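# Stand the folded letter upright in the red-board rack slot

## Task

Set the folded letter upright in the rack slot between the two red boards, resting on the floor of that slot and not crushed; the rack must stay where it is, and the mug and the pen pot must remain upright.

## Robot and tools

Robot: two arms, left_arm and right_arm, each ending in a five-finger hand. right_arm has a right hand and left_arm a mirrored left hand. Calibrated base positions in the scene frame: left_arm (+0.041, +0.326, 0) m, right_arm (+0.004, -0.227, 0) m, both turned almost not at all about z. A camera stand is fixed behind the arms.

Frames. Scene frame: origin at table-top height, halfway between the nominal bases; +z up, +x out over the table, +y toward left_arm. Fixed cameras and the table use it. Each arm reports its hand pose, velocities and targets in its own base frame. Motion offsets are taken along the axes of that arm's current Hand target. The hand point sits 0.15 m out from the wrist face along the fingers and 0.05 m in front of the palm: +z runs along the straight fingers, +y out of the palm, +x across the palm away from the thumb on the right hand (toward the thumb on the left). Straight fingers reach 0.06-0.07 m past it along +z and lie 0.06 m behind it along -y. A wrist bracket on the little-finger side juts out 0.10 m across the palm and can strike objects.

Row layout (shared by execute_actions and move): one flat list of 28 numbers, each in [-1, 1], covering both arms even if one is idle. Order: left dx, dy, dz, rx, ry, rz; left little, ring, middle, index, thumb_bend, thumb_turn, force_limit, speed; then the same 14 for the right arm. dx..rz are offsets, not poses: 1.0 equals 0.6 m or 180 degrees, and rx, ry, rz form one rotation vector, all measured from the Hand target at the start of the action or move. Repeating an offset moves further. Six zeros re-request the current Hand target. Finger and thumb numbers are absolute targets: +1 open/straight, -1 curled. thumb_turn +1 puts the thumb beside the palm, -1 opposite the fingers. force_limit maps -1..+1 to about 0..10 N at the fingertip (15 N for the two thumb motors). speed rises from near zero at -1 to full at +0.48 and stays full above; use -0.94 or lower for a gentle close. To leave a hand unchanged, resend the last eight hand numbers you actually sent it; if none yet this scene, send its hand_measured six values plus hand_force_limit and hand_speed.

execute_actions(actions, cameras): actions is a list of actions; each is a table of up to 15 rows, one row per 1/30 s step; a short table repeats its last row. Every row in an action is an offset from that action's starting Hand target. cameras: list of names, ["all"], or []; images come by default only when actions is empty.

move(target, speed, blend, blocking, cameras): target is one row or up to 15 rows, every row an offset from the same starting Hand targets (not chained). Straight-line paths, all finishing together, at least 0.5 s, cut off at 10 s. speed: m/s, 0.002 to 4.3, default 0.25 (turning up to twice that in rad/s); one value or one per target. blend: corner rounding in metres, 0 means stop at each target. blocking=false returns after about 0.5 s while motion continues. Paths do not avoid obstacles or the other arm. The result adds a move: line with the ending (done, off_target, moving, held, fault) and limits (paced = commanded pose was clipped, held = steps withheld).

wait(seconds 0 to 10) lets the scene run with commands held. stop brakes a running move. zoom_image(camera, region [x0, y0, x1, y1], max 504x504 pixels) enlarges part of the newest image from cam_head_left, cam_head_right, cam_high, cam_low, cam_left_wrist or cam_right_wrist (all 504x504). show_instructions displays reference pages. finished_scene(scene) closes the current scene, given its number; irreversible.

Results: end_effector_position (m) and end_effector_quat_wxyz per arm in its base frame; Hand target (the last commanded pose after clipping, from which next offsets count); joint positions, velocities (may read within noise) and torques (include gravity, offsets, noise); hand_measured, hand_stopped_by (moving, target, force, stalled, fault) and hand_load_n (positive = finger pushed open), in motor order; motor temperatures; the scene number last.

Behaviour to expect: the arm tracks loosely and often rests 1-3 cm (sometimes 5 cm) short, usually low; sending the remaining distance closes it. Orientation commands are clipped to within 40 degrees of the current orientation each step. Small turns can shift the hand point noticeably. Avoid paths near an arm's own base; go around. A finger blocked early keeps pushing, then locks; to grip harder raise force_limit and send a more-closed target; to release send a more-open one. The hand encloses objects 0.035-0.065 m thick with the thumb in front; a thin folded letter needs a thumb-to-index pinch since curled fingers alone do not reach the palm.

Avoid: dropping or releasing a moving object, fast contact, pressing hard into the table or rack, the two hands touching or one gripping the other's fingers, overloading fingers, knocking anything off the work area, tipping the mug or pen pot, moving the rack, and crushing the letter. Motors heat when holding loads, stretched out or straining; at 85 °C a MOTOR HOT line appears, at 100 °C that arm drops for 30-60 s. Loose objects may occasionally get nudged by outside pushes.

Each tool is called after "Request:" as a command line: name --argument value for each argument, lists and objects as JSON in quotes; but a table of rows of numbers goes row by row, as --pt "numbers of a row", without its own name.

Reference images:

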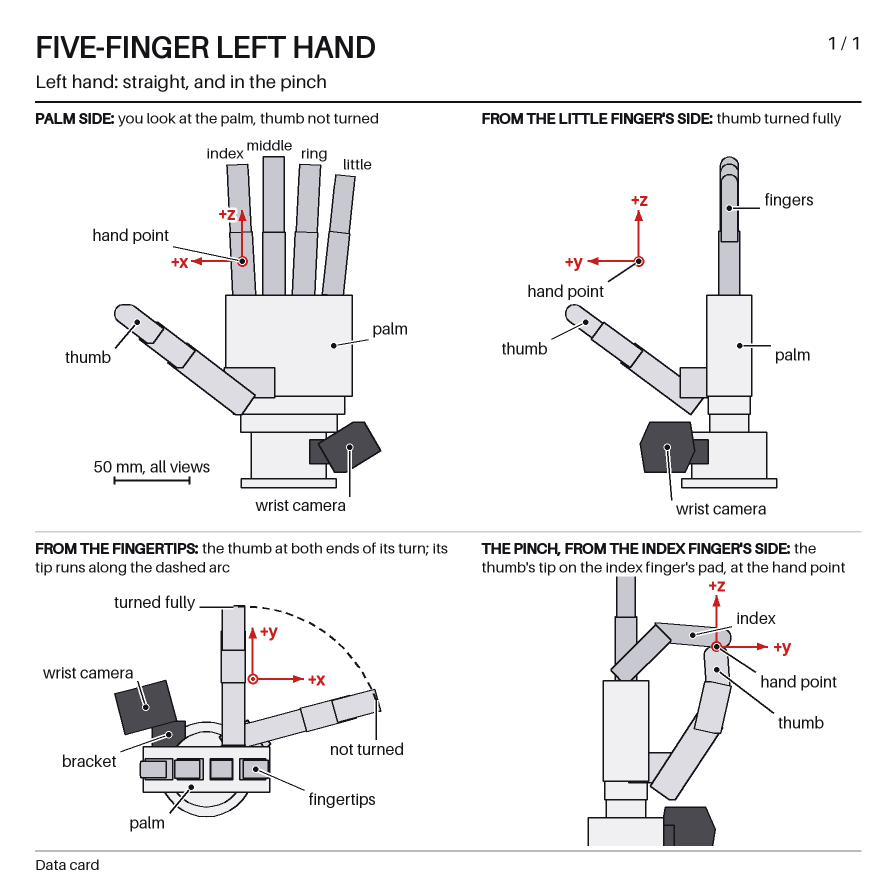

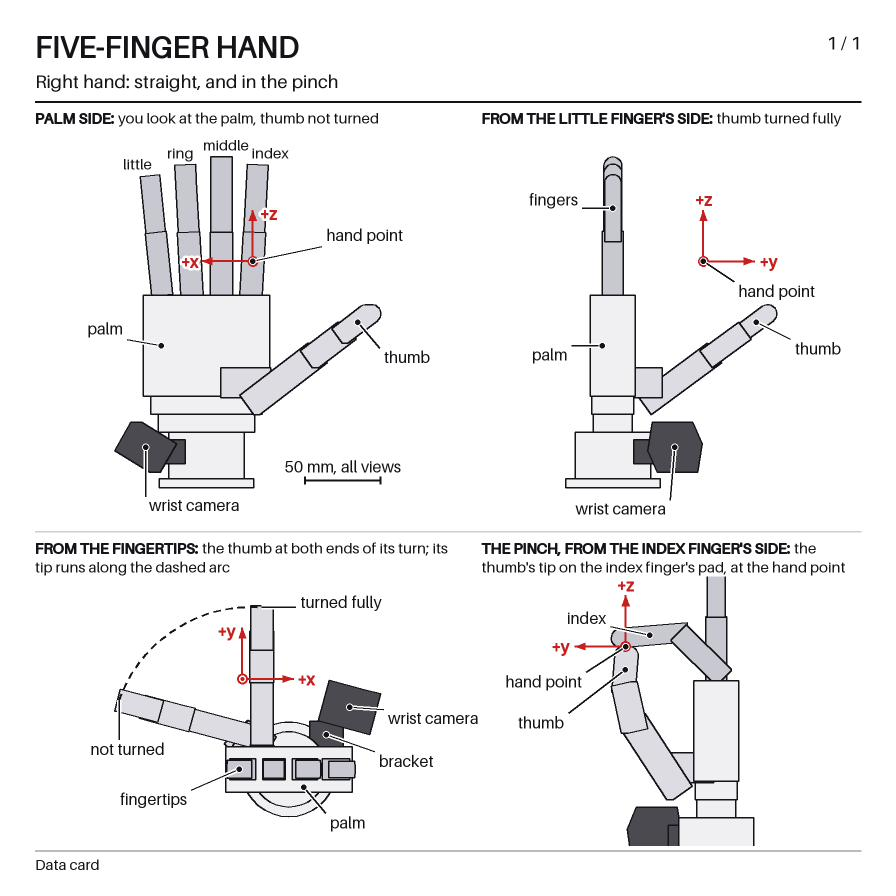

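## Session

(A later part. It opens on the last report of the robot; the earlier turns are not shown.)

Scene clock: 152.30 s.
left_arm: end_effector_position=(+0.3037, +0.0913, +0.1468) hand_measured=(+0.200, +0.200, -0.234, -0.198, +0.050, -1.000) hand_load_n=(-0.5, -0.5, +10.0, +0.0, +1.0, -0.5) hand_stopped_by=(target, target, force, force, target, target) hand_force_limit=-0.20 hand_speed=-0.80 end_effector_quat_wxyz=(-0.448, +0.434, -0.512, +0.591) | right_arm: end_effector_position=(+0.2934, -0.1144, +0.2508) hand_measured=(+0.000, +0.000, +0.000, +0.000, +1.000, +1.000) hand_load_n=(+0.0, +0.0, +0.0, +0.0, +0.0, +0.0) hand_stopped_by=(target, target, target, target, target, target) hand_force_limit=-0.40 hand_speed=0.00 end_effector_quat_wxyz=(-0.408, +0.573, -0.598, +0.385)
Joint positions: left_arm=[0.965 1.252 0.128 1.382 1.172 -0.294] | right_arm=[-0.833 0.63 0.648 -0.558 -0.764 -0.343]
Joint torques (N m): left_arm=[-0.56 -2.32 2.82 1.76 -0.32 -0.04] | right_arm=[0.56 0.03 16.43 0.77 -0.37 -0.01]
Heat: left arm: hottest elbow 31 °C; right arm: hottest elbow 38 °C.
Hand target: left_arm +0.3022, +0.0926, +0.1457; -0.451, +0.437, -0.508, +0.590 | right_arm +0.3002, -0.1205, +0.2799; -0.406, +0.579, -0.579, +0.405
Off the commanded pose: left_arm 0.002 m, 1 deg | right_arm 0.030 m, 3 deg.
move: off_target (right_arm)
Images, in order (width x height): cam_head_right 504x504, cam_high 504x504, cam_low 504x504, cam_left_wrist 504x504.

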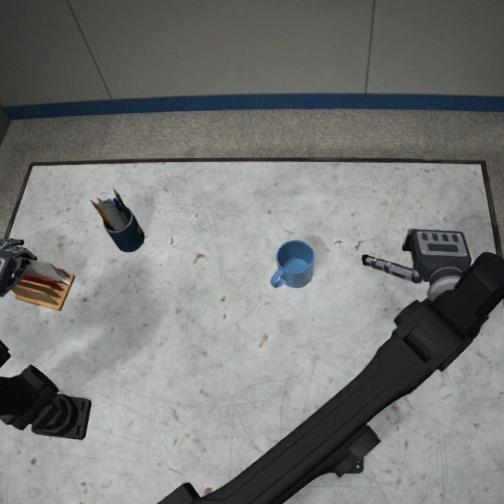

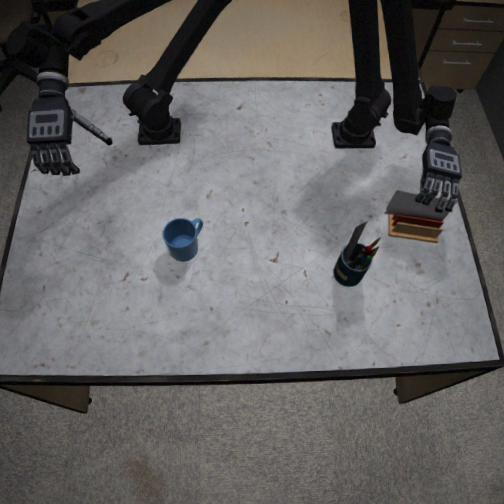

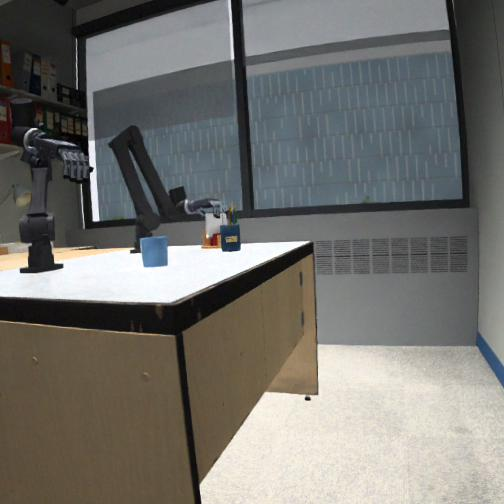

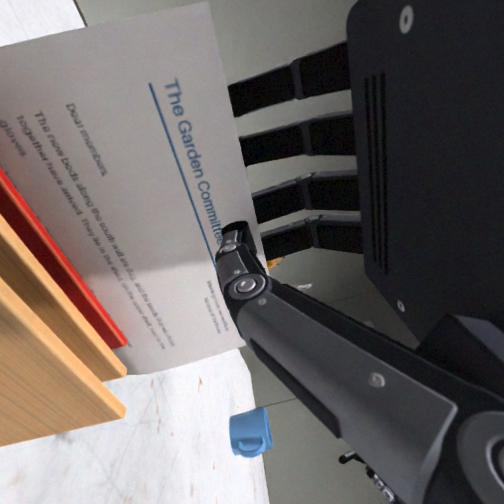

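Request:
move --target '[-0.003,0.0496,-0.0052,0,0,0,0.2,0.2,-0.55,-0.55,0.05,-1,-0.2,-0.8,0,0,0,0,0,0,0,0,0,0,1,1,-0.4,0]' --speed 0.05 --cameras '["cam_head_right","cam_low","cam_high","cam_left_wrist"]'

Request:
zoom_image --camera "cam_high" --region '[385, 180, 455, 250]'

Request:
zoom_image --camera "cam_low" --region '[195, 195, 255, 255]'

Request:
zoom_image --camera "cam_head_right" --region '[10, 240, 80, 310]'

Scene clock: 153.77 s.
left_arm: end_effector_position=(+0.3035, +0.0916, +0.1154) hand_measured=(+0.200, +0.200, -0.234, -0.198, +0.050, -1.000) hand_load_n=(+0.0, +0.0, +10.5, +0.0, +1.5, -0.5) hand_stopped_by=(target, target, force, force, target, target) hand_force_limit=-0.20 hand_speed=-0.80 end_effector_quat_wxyz=(-0.440, +0.444, -0.511, +0.590) | right_arm: end_effector_position=(+0.2934, -0.1144, +0.2508) hand_measured=(+0.000, +0.000, +0.000, +0.000, +1.000, +1.000) hand_load_n=(+0.0, +0.0, +0.0, +0.0, +0.0, +0.0) hand_stopped_by=(target, target, target, target, target, target) hand_force_limit=-0.40 hand_speed=0.00 end_effector_quat_wxyz=(-0.408, +0.573, -0.598, +0.385)
Joint positions: left_arm=[0.965 1.469 0.114 1.571 1.171 -0.274] | right_arm=[-0.833 0.63 0.648 -0.558 -0.764 -0.343]
Joint torques (N m): left_arm=[-0.44 -4.66 1.47 1.8 -0.33 0.05] | right_arm=[0.5 -0.03 16.42 0.75 -0.36 -0.02]
Heat: left arm: hottest elbow 31 °C; right arm: hottest elbow 38 °C.
Hand target: left_arm +0.3022, +0.0927, +0.1158; -0.451, +0.437, -0.508, +0.590 | right_arm +0.3002, -0.1205, +0.2799; -0.406, +0.579, -0.579, +0.405
Off the commanded pose: left_arm 0.002 m, 1 deg | right_arm 0.030 m, 3 deg.
joint sent to its limit (left arm) — joint 4 (wrist pitch), upper limit. The joint targets still meet the commanded pose.
move: off_target (right_arm)
Images, in order (width x height): cam_head_right 504x504, cam_high 504x504, cam_low 504x504, cam_left_wrist 504x504.

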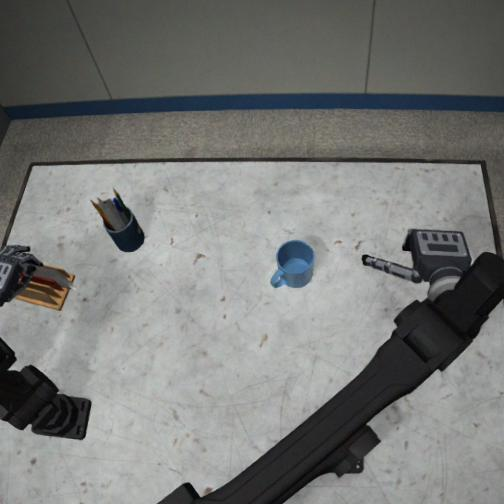

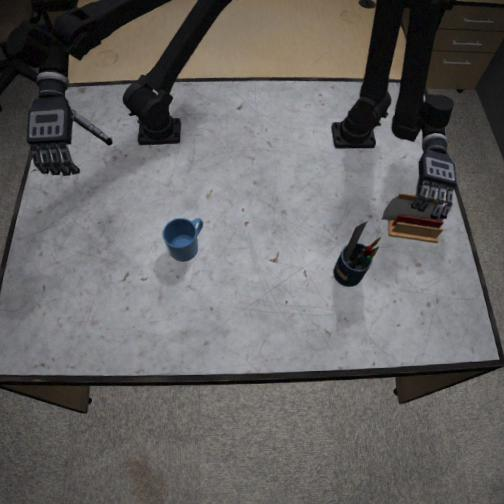

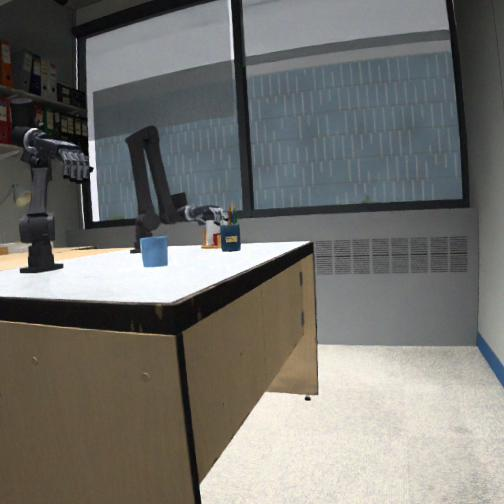

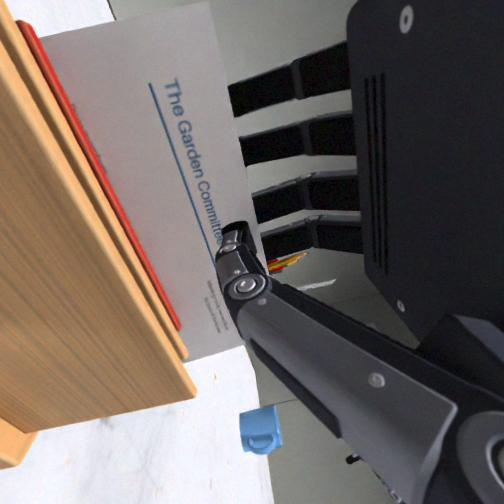

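Scaled by 7.200 from the camera's 504x504 image, which has a finer 720x720 frame.

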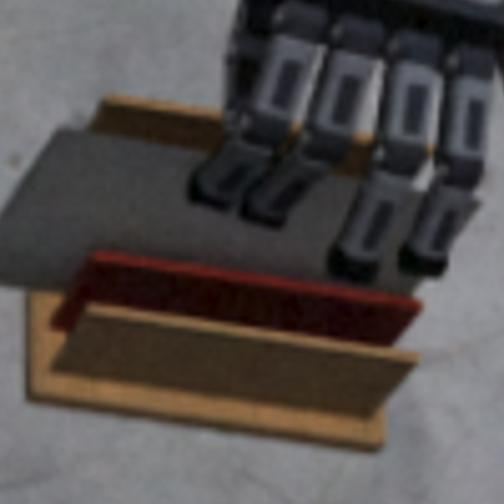

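Scaled by 8.400 from the camera's 504x504 image, which has a finer 720x720 frame.

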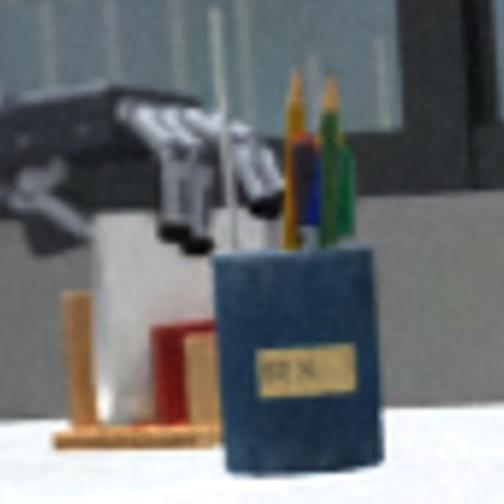

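Scaled by 7.200 from the camera's 504x504 image, which has a finer 720x720 frame.

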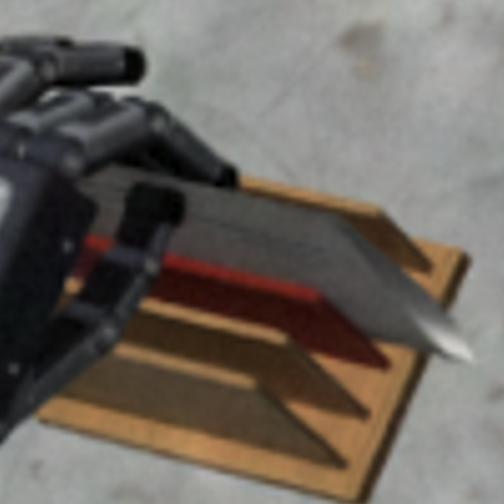

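Request:
move --target '[-0.0003,0.0058,-0.0006,0,0,0,0.2,0.2,-0.55,-0.55,0.05,-1,-0.2,-0.8,0,0,0,0,0,0,0,0,0,0,1,1,-0.4,0]' --speed 0.05 --cameras '["cam_head_right","cam_low","cam_high","cam_left_wrist"]'

Request:
zoom_image --camera "cam_low" --region '[195, 215, 235, 255]'

Request:
zoom_image --camera "cam_head_right" --region '[10, 240, 80, 310]'

Scene clock: 154.73 s.
left_arm: end_effector_position=(+0.3037, +0.0924, +0.1138) hand_measured=(+0.200, +0.200, -0.234, -0.198, +0.050, -1.000) hand_load_n=(+0.0, +0.0, +10.0, +0.0, +1.5, -0.5) hand_stopped_by=(target, target, force, force, target, target) hand_force_limit=-0.20 hand_speed=-0.80 end_effector_quat_wxyz=(-0.442, +0.443, -0.513, +0.587) | right_arm: end_effector_position=(+0.2934, -0.1144, +0.2508) hand_measured=(+0.000, +0.000, +0.000, +0.000, +1.000, +1.000) hand_load_n=(+0.0, +0.0, +0.0, +0.0, +0.0, +0.0) hand_stopped_by=(target, target, target, target, target, target) hand_force_limit=-0.40 hand_speed=0.00 end_effector_quat_wxyz=(-0.408, +0.573, -0.598, +0.385)
Joint positions: left_arm=[0.965 1.474 0.114 1.571 1.171 -0.261] | right_arm=[-0.833 0.63 0.648 -0.558 -0.764 -0.343]
Joint torques (N m): left_arm=[-0.73 -4.19 1.4 1.87 -0.31 0.05] | right_arm=[0.5 -0.03 16.43 0.79 -0.37 -0.01]
Heat: left arm: hottest elbow 31 °C; right arm: hottest elbow 38 °C.
Hand target: left_arm +0.3022, +0.0927, +0.1123; -0.451, +0.437, -0.508, +0.590 | right_arm +0.3002, -0.1205, +0.2799; -0.406, +0.579, -0.579, +0.405
Off the commanded pose: left_arm 0.002 m, 1 deg | right_arm 0.030 m, 3 deg.
joint sent to its limit (left arm) — joint 4 (wrist pitch), upper limit. The joint targets still meet the commanded pose.
move: off_target (right_arm)
Images, in order (width x height): cam_head_right 504x504, cam_high 504x504, cam_low 504x504, cam_left_wrist 504x504.

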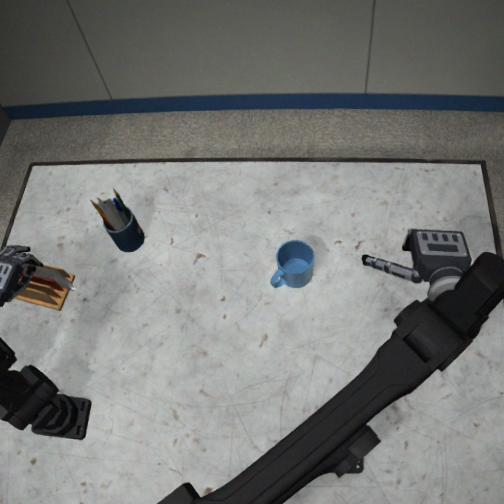

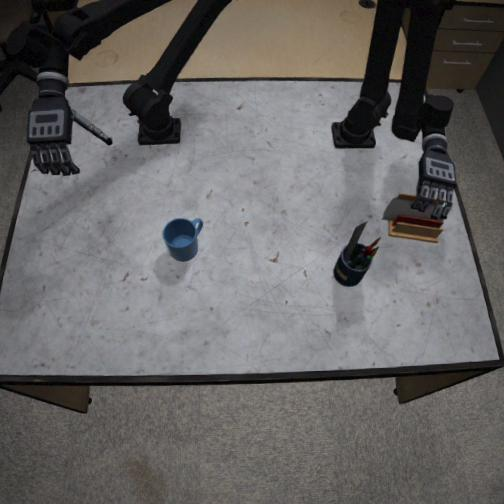

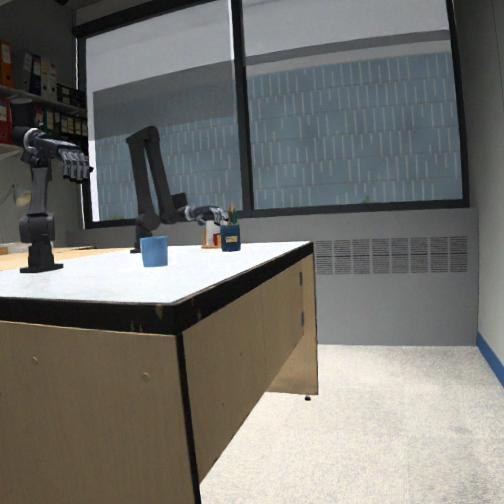

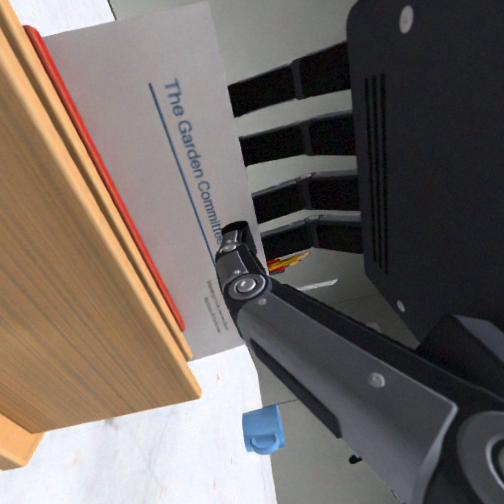

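Scaled by 12.600 from the camera's 504x504 image, which has a finer 720x720 frame.

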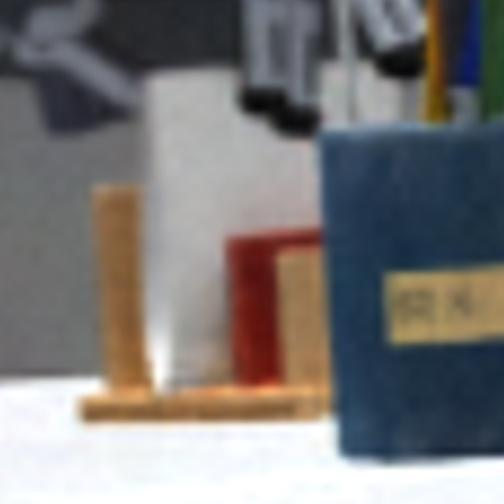

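Scaled by 7.200 from the camera's 504x504 image, which has a finer 720x720 frame.

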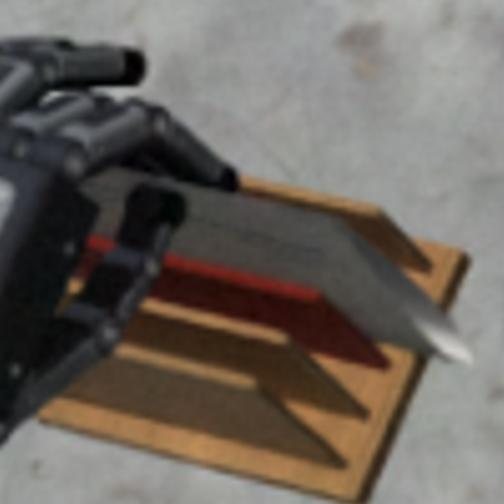

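Request:
move --target '[0,0,0,0,0,0,0.2,0.2,0.1,0.1,0.05,-1,-0.2,-0.6,0,0,0,0,0,0,0,0,0,0,1,1,-0.4,0]' --speed 0.05 --cameras '["cam_head_right","cam_low","cam_high","cam_left_wrist"]'

Request:
zoom_image --camera "cam_high" --region '[385, 180, 455, 250]'

Request:
zoom_image --camera "cam_low" --region '[195, 215, 235, 255]'

Request:
zoom_image --camera "cam_head_right" --region '[10, 240, 80, 310]'

Scene clock: 155.50 s.
left_arm: end_effector_position=(+0.3037, +0.0925, +0.1137) hand_measured=(+0.200, +0.200, +0.100, +0.100, +0.050, -1.000) hand_load_n=(+0.0, +0.0, +0.0, +0.0, +0.0, +0.0) hand_stopped_by=(target, target, target, target, target, target) hand_force_limit=-0.20 hand_speed=-0.60 end_effector_quat_wxyz=(-0.443, +0.442, -0.513, +0.587) | right_arm: end_effector_position=(+0.2934, -0.1144, +0.2508) hand_measured=(+0.000, +0.000, +0.000, +0.000, +1.000, +1.000) hand_load_n=(-0.5, +0.0, +0.0, +0.0, +0.0, +0.0) hand_stopped_by=(target, target, target, target, target, target) hand_force_limit=-0.40 hand_speed=0.00 end_effector_quat_wxyz=(-0.408, +0.573, -0.598, +0.385)
Joint positions: left_arm=[0.965 1.474 0.114 1.571 1.171 -0.26] | right_arm=[-0.833 0.63 0.648 -0.558 -0.764 -0.343]
Joint torques (N m): left_arm=[-0.62 -4.25 1.36 1.91 -0.31 0.09] | right_arm=[0.44 0.03 16.43 0.76 -0.37 -0.01]
Heat: left arm: hottest elbow 31 °C; right arm: hottest elbow 38 °C.
Hand target: left_arm +0.3022, +0.0927, +0.1123; -0.451, +0.437, -0.508, +0.590 | right_arm +0.3002, -0.1205, +0.2799; -0.406, +0.579, -0.579, +0.405
Off the commanded pose: left_arm 0.002 m, 1 deg | right_arm 0.030 m, 3 deg.
joint sent to its limit (left arm) — joint 4 (wrist pitch), upper limit. The joint targets still meet the commanded pose.
move: off_target (right_arm)
Images, in order (width x height): cam_head_right 504x504, cam_high 504x504, cam_low 504x504, cam_left_wrist 504x504.

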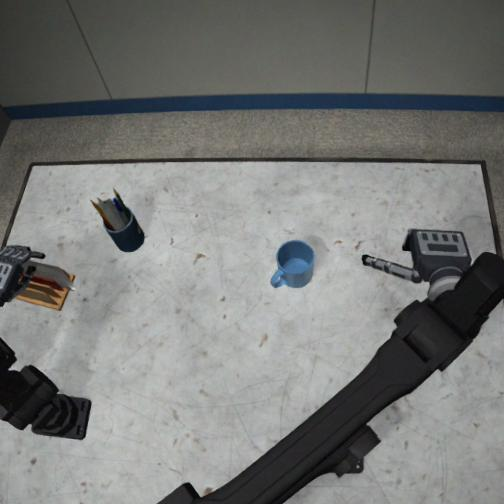

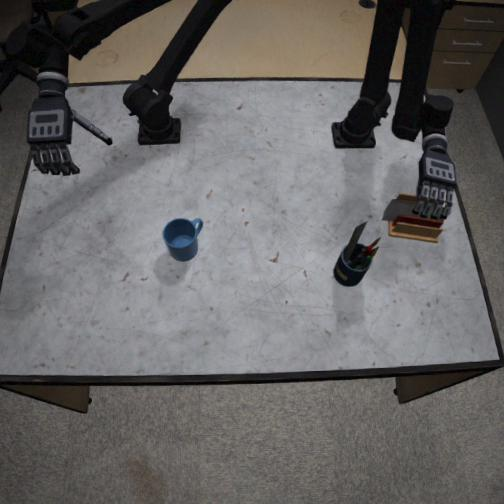

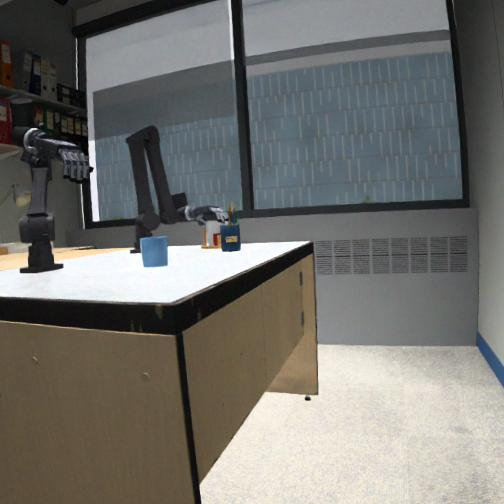

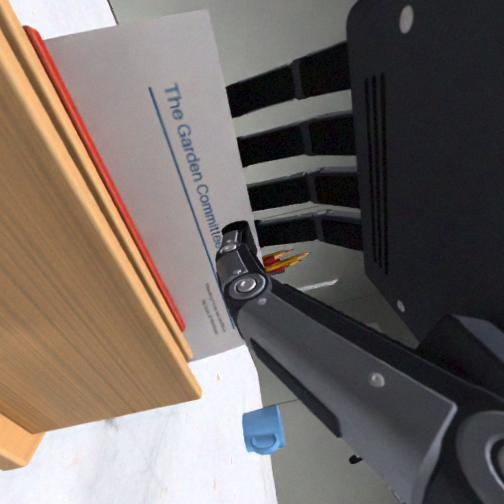

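Scaled by 7.200 from the camera's 504x504 image, which has a finer 720x720 frame.

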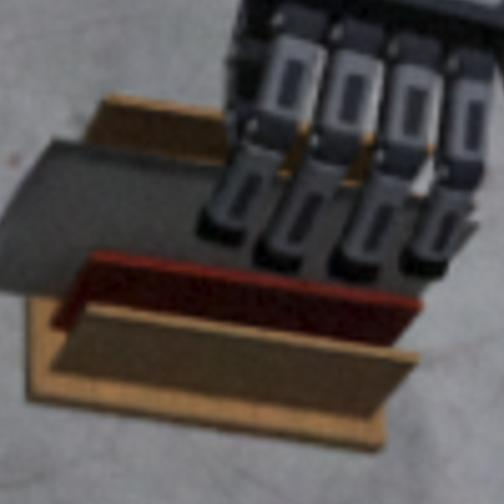

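Scaled by 12.600 from the camera's 504x504 image, which has a finer 720x720 frame.

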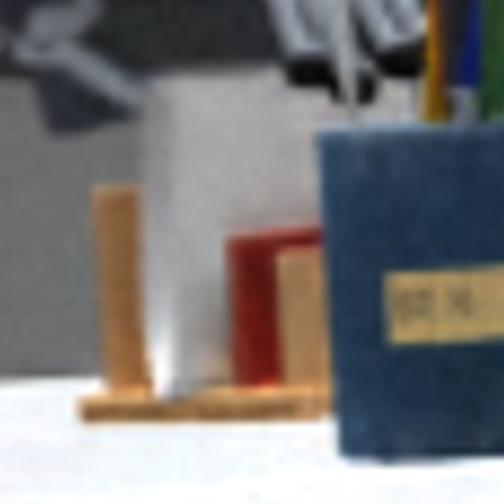

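Scaled by 7.200 from the camera's 504x504 image, which has a finer 720x720 frame.

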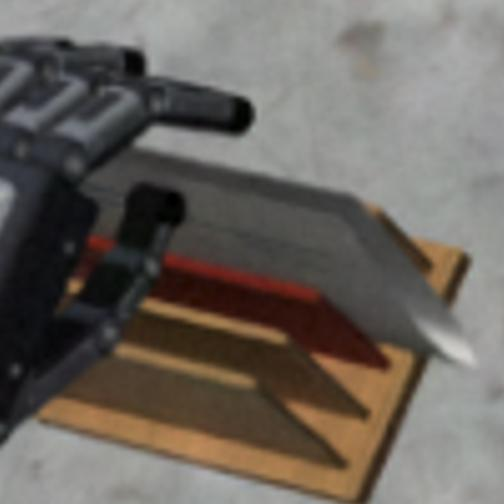

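Request:
move --target '[0.0054,-0.0829,0.0071,0,0,0,0.35,0.35,0.35,0.35,0.05,-1,-0.2,-0.3,0,0,0,0,0,0,0,0,0,0,1,1,-0.4,0]' --speed 0.06 --cameras '["cam_high","cam_low","cam_head_right"]'

Scene clock: 157.57 s.
left_arm: end_effector_position=(+0.2978, +0.0844, +0.1541) hand_measured=(+0.350, +0.350, +0.350, +0.350, +0.050, -1.000) hand_load_n=(+0.0, +0.0, +0.0, +0.0, +0.0, +0.0) hand_stopped_by=(target, target, target, target, target, target) hand_force_limit=-0.20 hand_speed=-0.30 end_effector_quat_wxyz=(-0.440, +0.445, -0.506, +0.594) | right_arm: end_effector_position=(+0.2934, -0.1144, +0.2508) hand_measured=(+0.000, +0.000, +0.000, +0.000, +1.000, +1.000) hand_load_n=(+0.0, +0.0, +0.0, +0.0, +0.0, -0.5) hand_stopped_by=(target, target, target, target, target, target) hand_force_limit=-0.40 hand_speed=0.00 end_effector_quat_wxyz=(-0.408, +0.573, -0.598, +0.385)
Joint positions: left_arm=[0.969 1.146 0.114 1.274 1.171 -0.306] | right_arm=[-0.833 0.63 0.648 -0.558 -0.764 -0.343]
Joint torques (N m): left_arm=[-0.26 -3.19 5.24 0.84 -0.12 0] | right_arm=[0.5 -0.03 16.4 0.77 -0.37 -0.02]
Motor temperatures (°C): left_arm=[26 28 30 23 26 24] | right_arm=[24 25 39 25 24 26]
Heat: left arm: hottest elbow 30 °C; right arm: hottest elbow 39 °C.
Hand target: left_arm +0.3013, +0.0924, +0.1623; -0.451, +0.437, -0.508, +0.590 | right_arm +0.3002, -0.1205, +0.2799; -0.406, +0.579, -0.579, +0.405
Off the commanded pose: left_arm 0.012 m, 2 deg | right_arm 0.030 m, 3 deg.
move: off_target (left_arm, right_arm)
Images, in order (width x height): cam_head_right 504x504, cam_high 504x504, cam_low 504x504.

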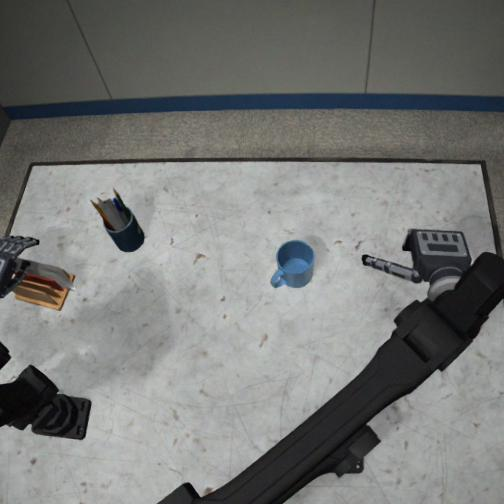

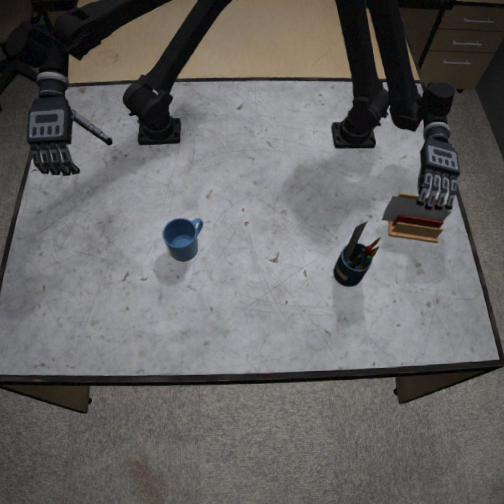

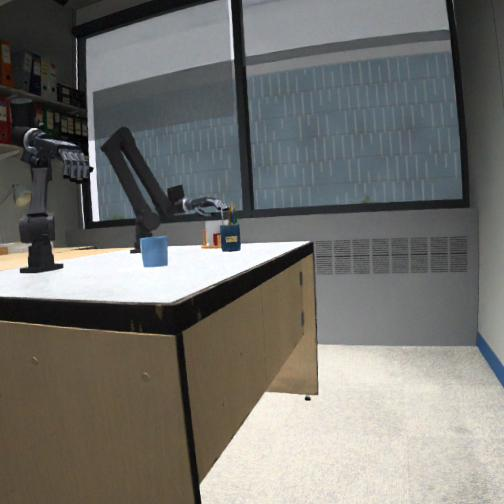

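Request:
zoom_image --camera "cam_high" --region '[385, 180, 455, 250]'

Request:
zoom_image --camera "cam_low" --region '[185, 195, 245, 255]'

Request:
zoom_image --camera "cam_head_right" --region '[0, 230, 90, 320]'

Scaled by 7.200 from the camera's 504x504 image, which has a finer 720x720 frame.

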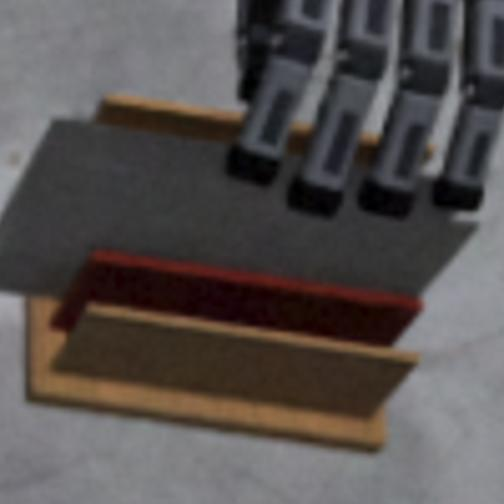

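Scaled by 8.400 from the camera's 504x504 image, which has a finer 720x720 frame.

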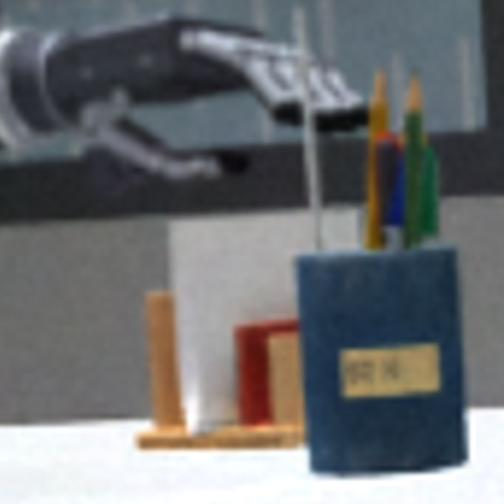

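Scaled by 5.600 from the camera's 504x504 image, which has a finer 720x720 frame.

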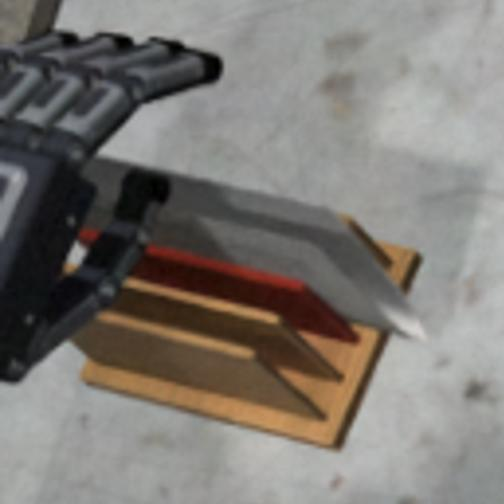

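Request:
move --target '[0.0163,-0.2486,0.0213,0,0,0,0.35,0.35,0.35,0.35,0.05,-1,-0.2,-0.3,0,0,0,0,0,0,0,0,0,0,1,1,-0.4,0]' --speed 0.15 --cameras '["cam_high","cam_low","cam_head_right"]'

Request:
zoom_image --camera "cam_high" --region '[385, 180, 455, 250]'

Request:
zoom_image --camera "cam_head_right" --region '[0, 230, 90, 320]'

Request:
zoom_image --camera "cam_low" --region '[185, 195, 245, 255]'

Scene clock: 159.63 s.
left_arm: end_effector_position=(+0.2957, +0.0848, +0.2876) hand_measured=(+0.350, +0.350, +0.350, +0.350, +0.050, -1.000) hand_load_n=(+0.0, +0.0, +0.0, +0.0, +0.0, +0.0) hand_stopped_by=(target, target, target, target, target, target) hand_force_limit=-0.20 hand_speed=-0.30 end_effector_quat_wxyz=(-0.432, +0.454, -0.501, +0.597) | right_arm: end_effector_position=(+0.2934, -0.1144, +0.2508) hand_measured=(+0.000, +0.000, +0.000, +0.000, +1.000, +1.000) hand_load_n=(+0.0, +0.0, +0.0, +0.0, +0.0, -0.5) hand_stopped_by=(target, target, target, target, target, target) hand_force_limit=-0.40 hand_speed=0.00 end_effector_quat_wxyz=(-0.408, +0.573, -0.598, +0.385)
Joint positions: left_arm=[0.98 0.623 0.369 0.481 1.181 -0.32] | right_arm=[-0.833 0.63 0.648 -0.558 -0.764 -0.343]
Joint torques (N m): left_arm=[-0.62 -0.21 10.13 0.95 -0.14 0.07] | right_arm=[0.5 0.03 16.46 0.76 -0.37 -0.02]
Heat: left arm: hottest elbow 31 °C; right arm: hottest elbow 39 °C.
Hand target: left_arm +0.2987, +0.0919, +0.3123; -0.451, +0.437, -0.508, +0.590 | right_arm +0.3002, -0.1205, +0.2799; -0.406, +0.579, -0.579, +0.405
Off the commanded pose: left_arm 0.026 m, 3 deg | right_arm 0.030 m, 3 deg.
move: off_target (left_arm, right_arm)
Images, in order (width x height): cam_head_right 504x504, cam_high 504x504, cam_low 504x504.

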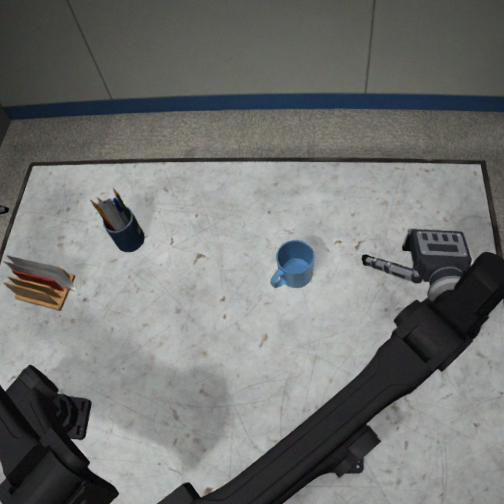

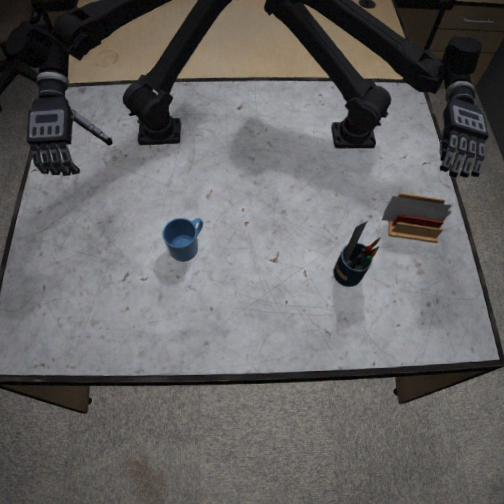

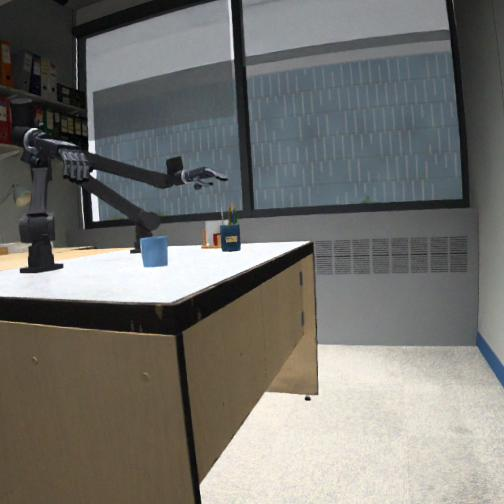

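Scaled by 7.200 from the camera's 504x504 image, which has a finer 720x720 frame.

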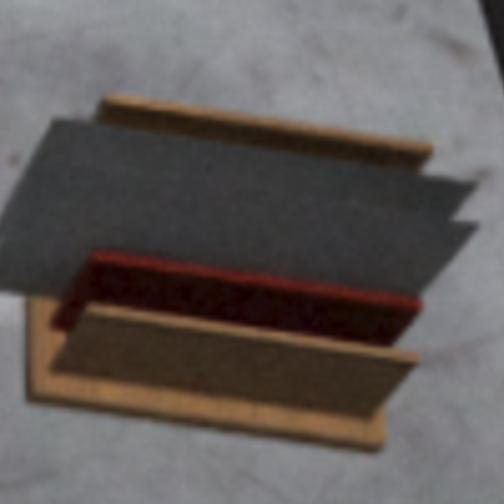

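Scaled by 5.600 from the camera's 504x504 image, which has a finer 720x720 frame.

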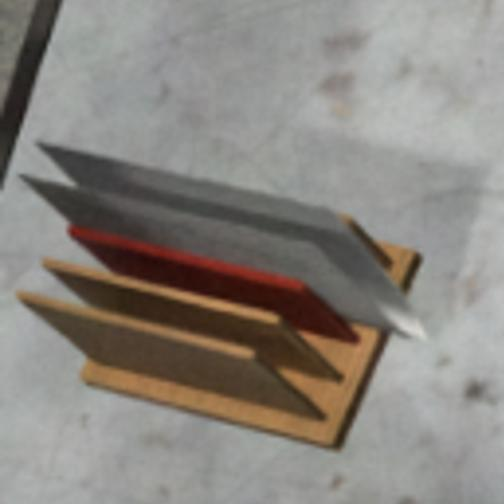

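Scaled by 8.400 from the camera's 504x504 image, which has a finer 720x720 frame.

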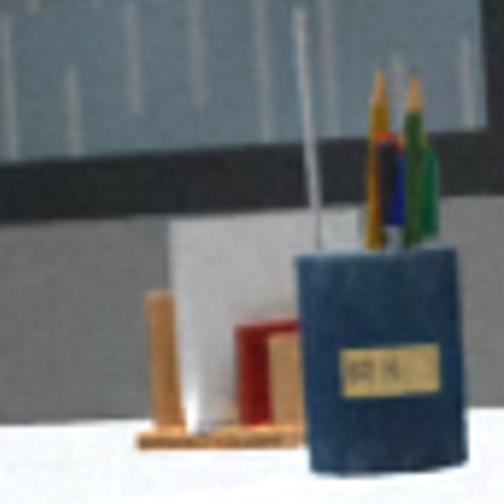

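Request:
finished_scene --scene 1

The scene is finished: the task was done.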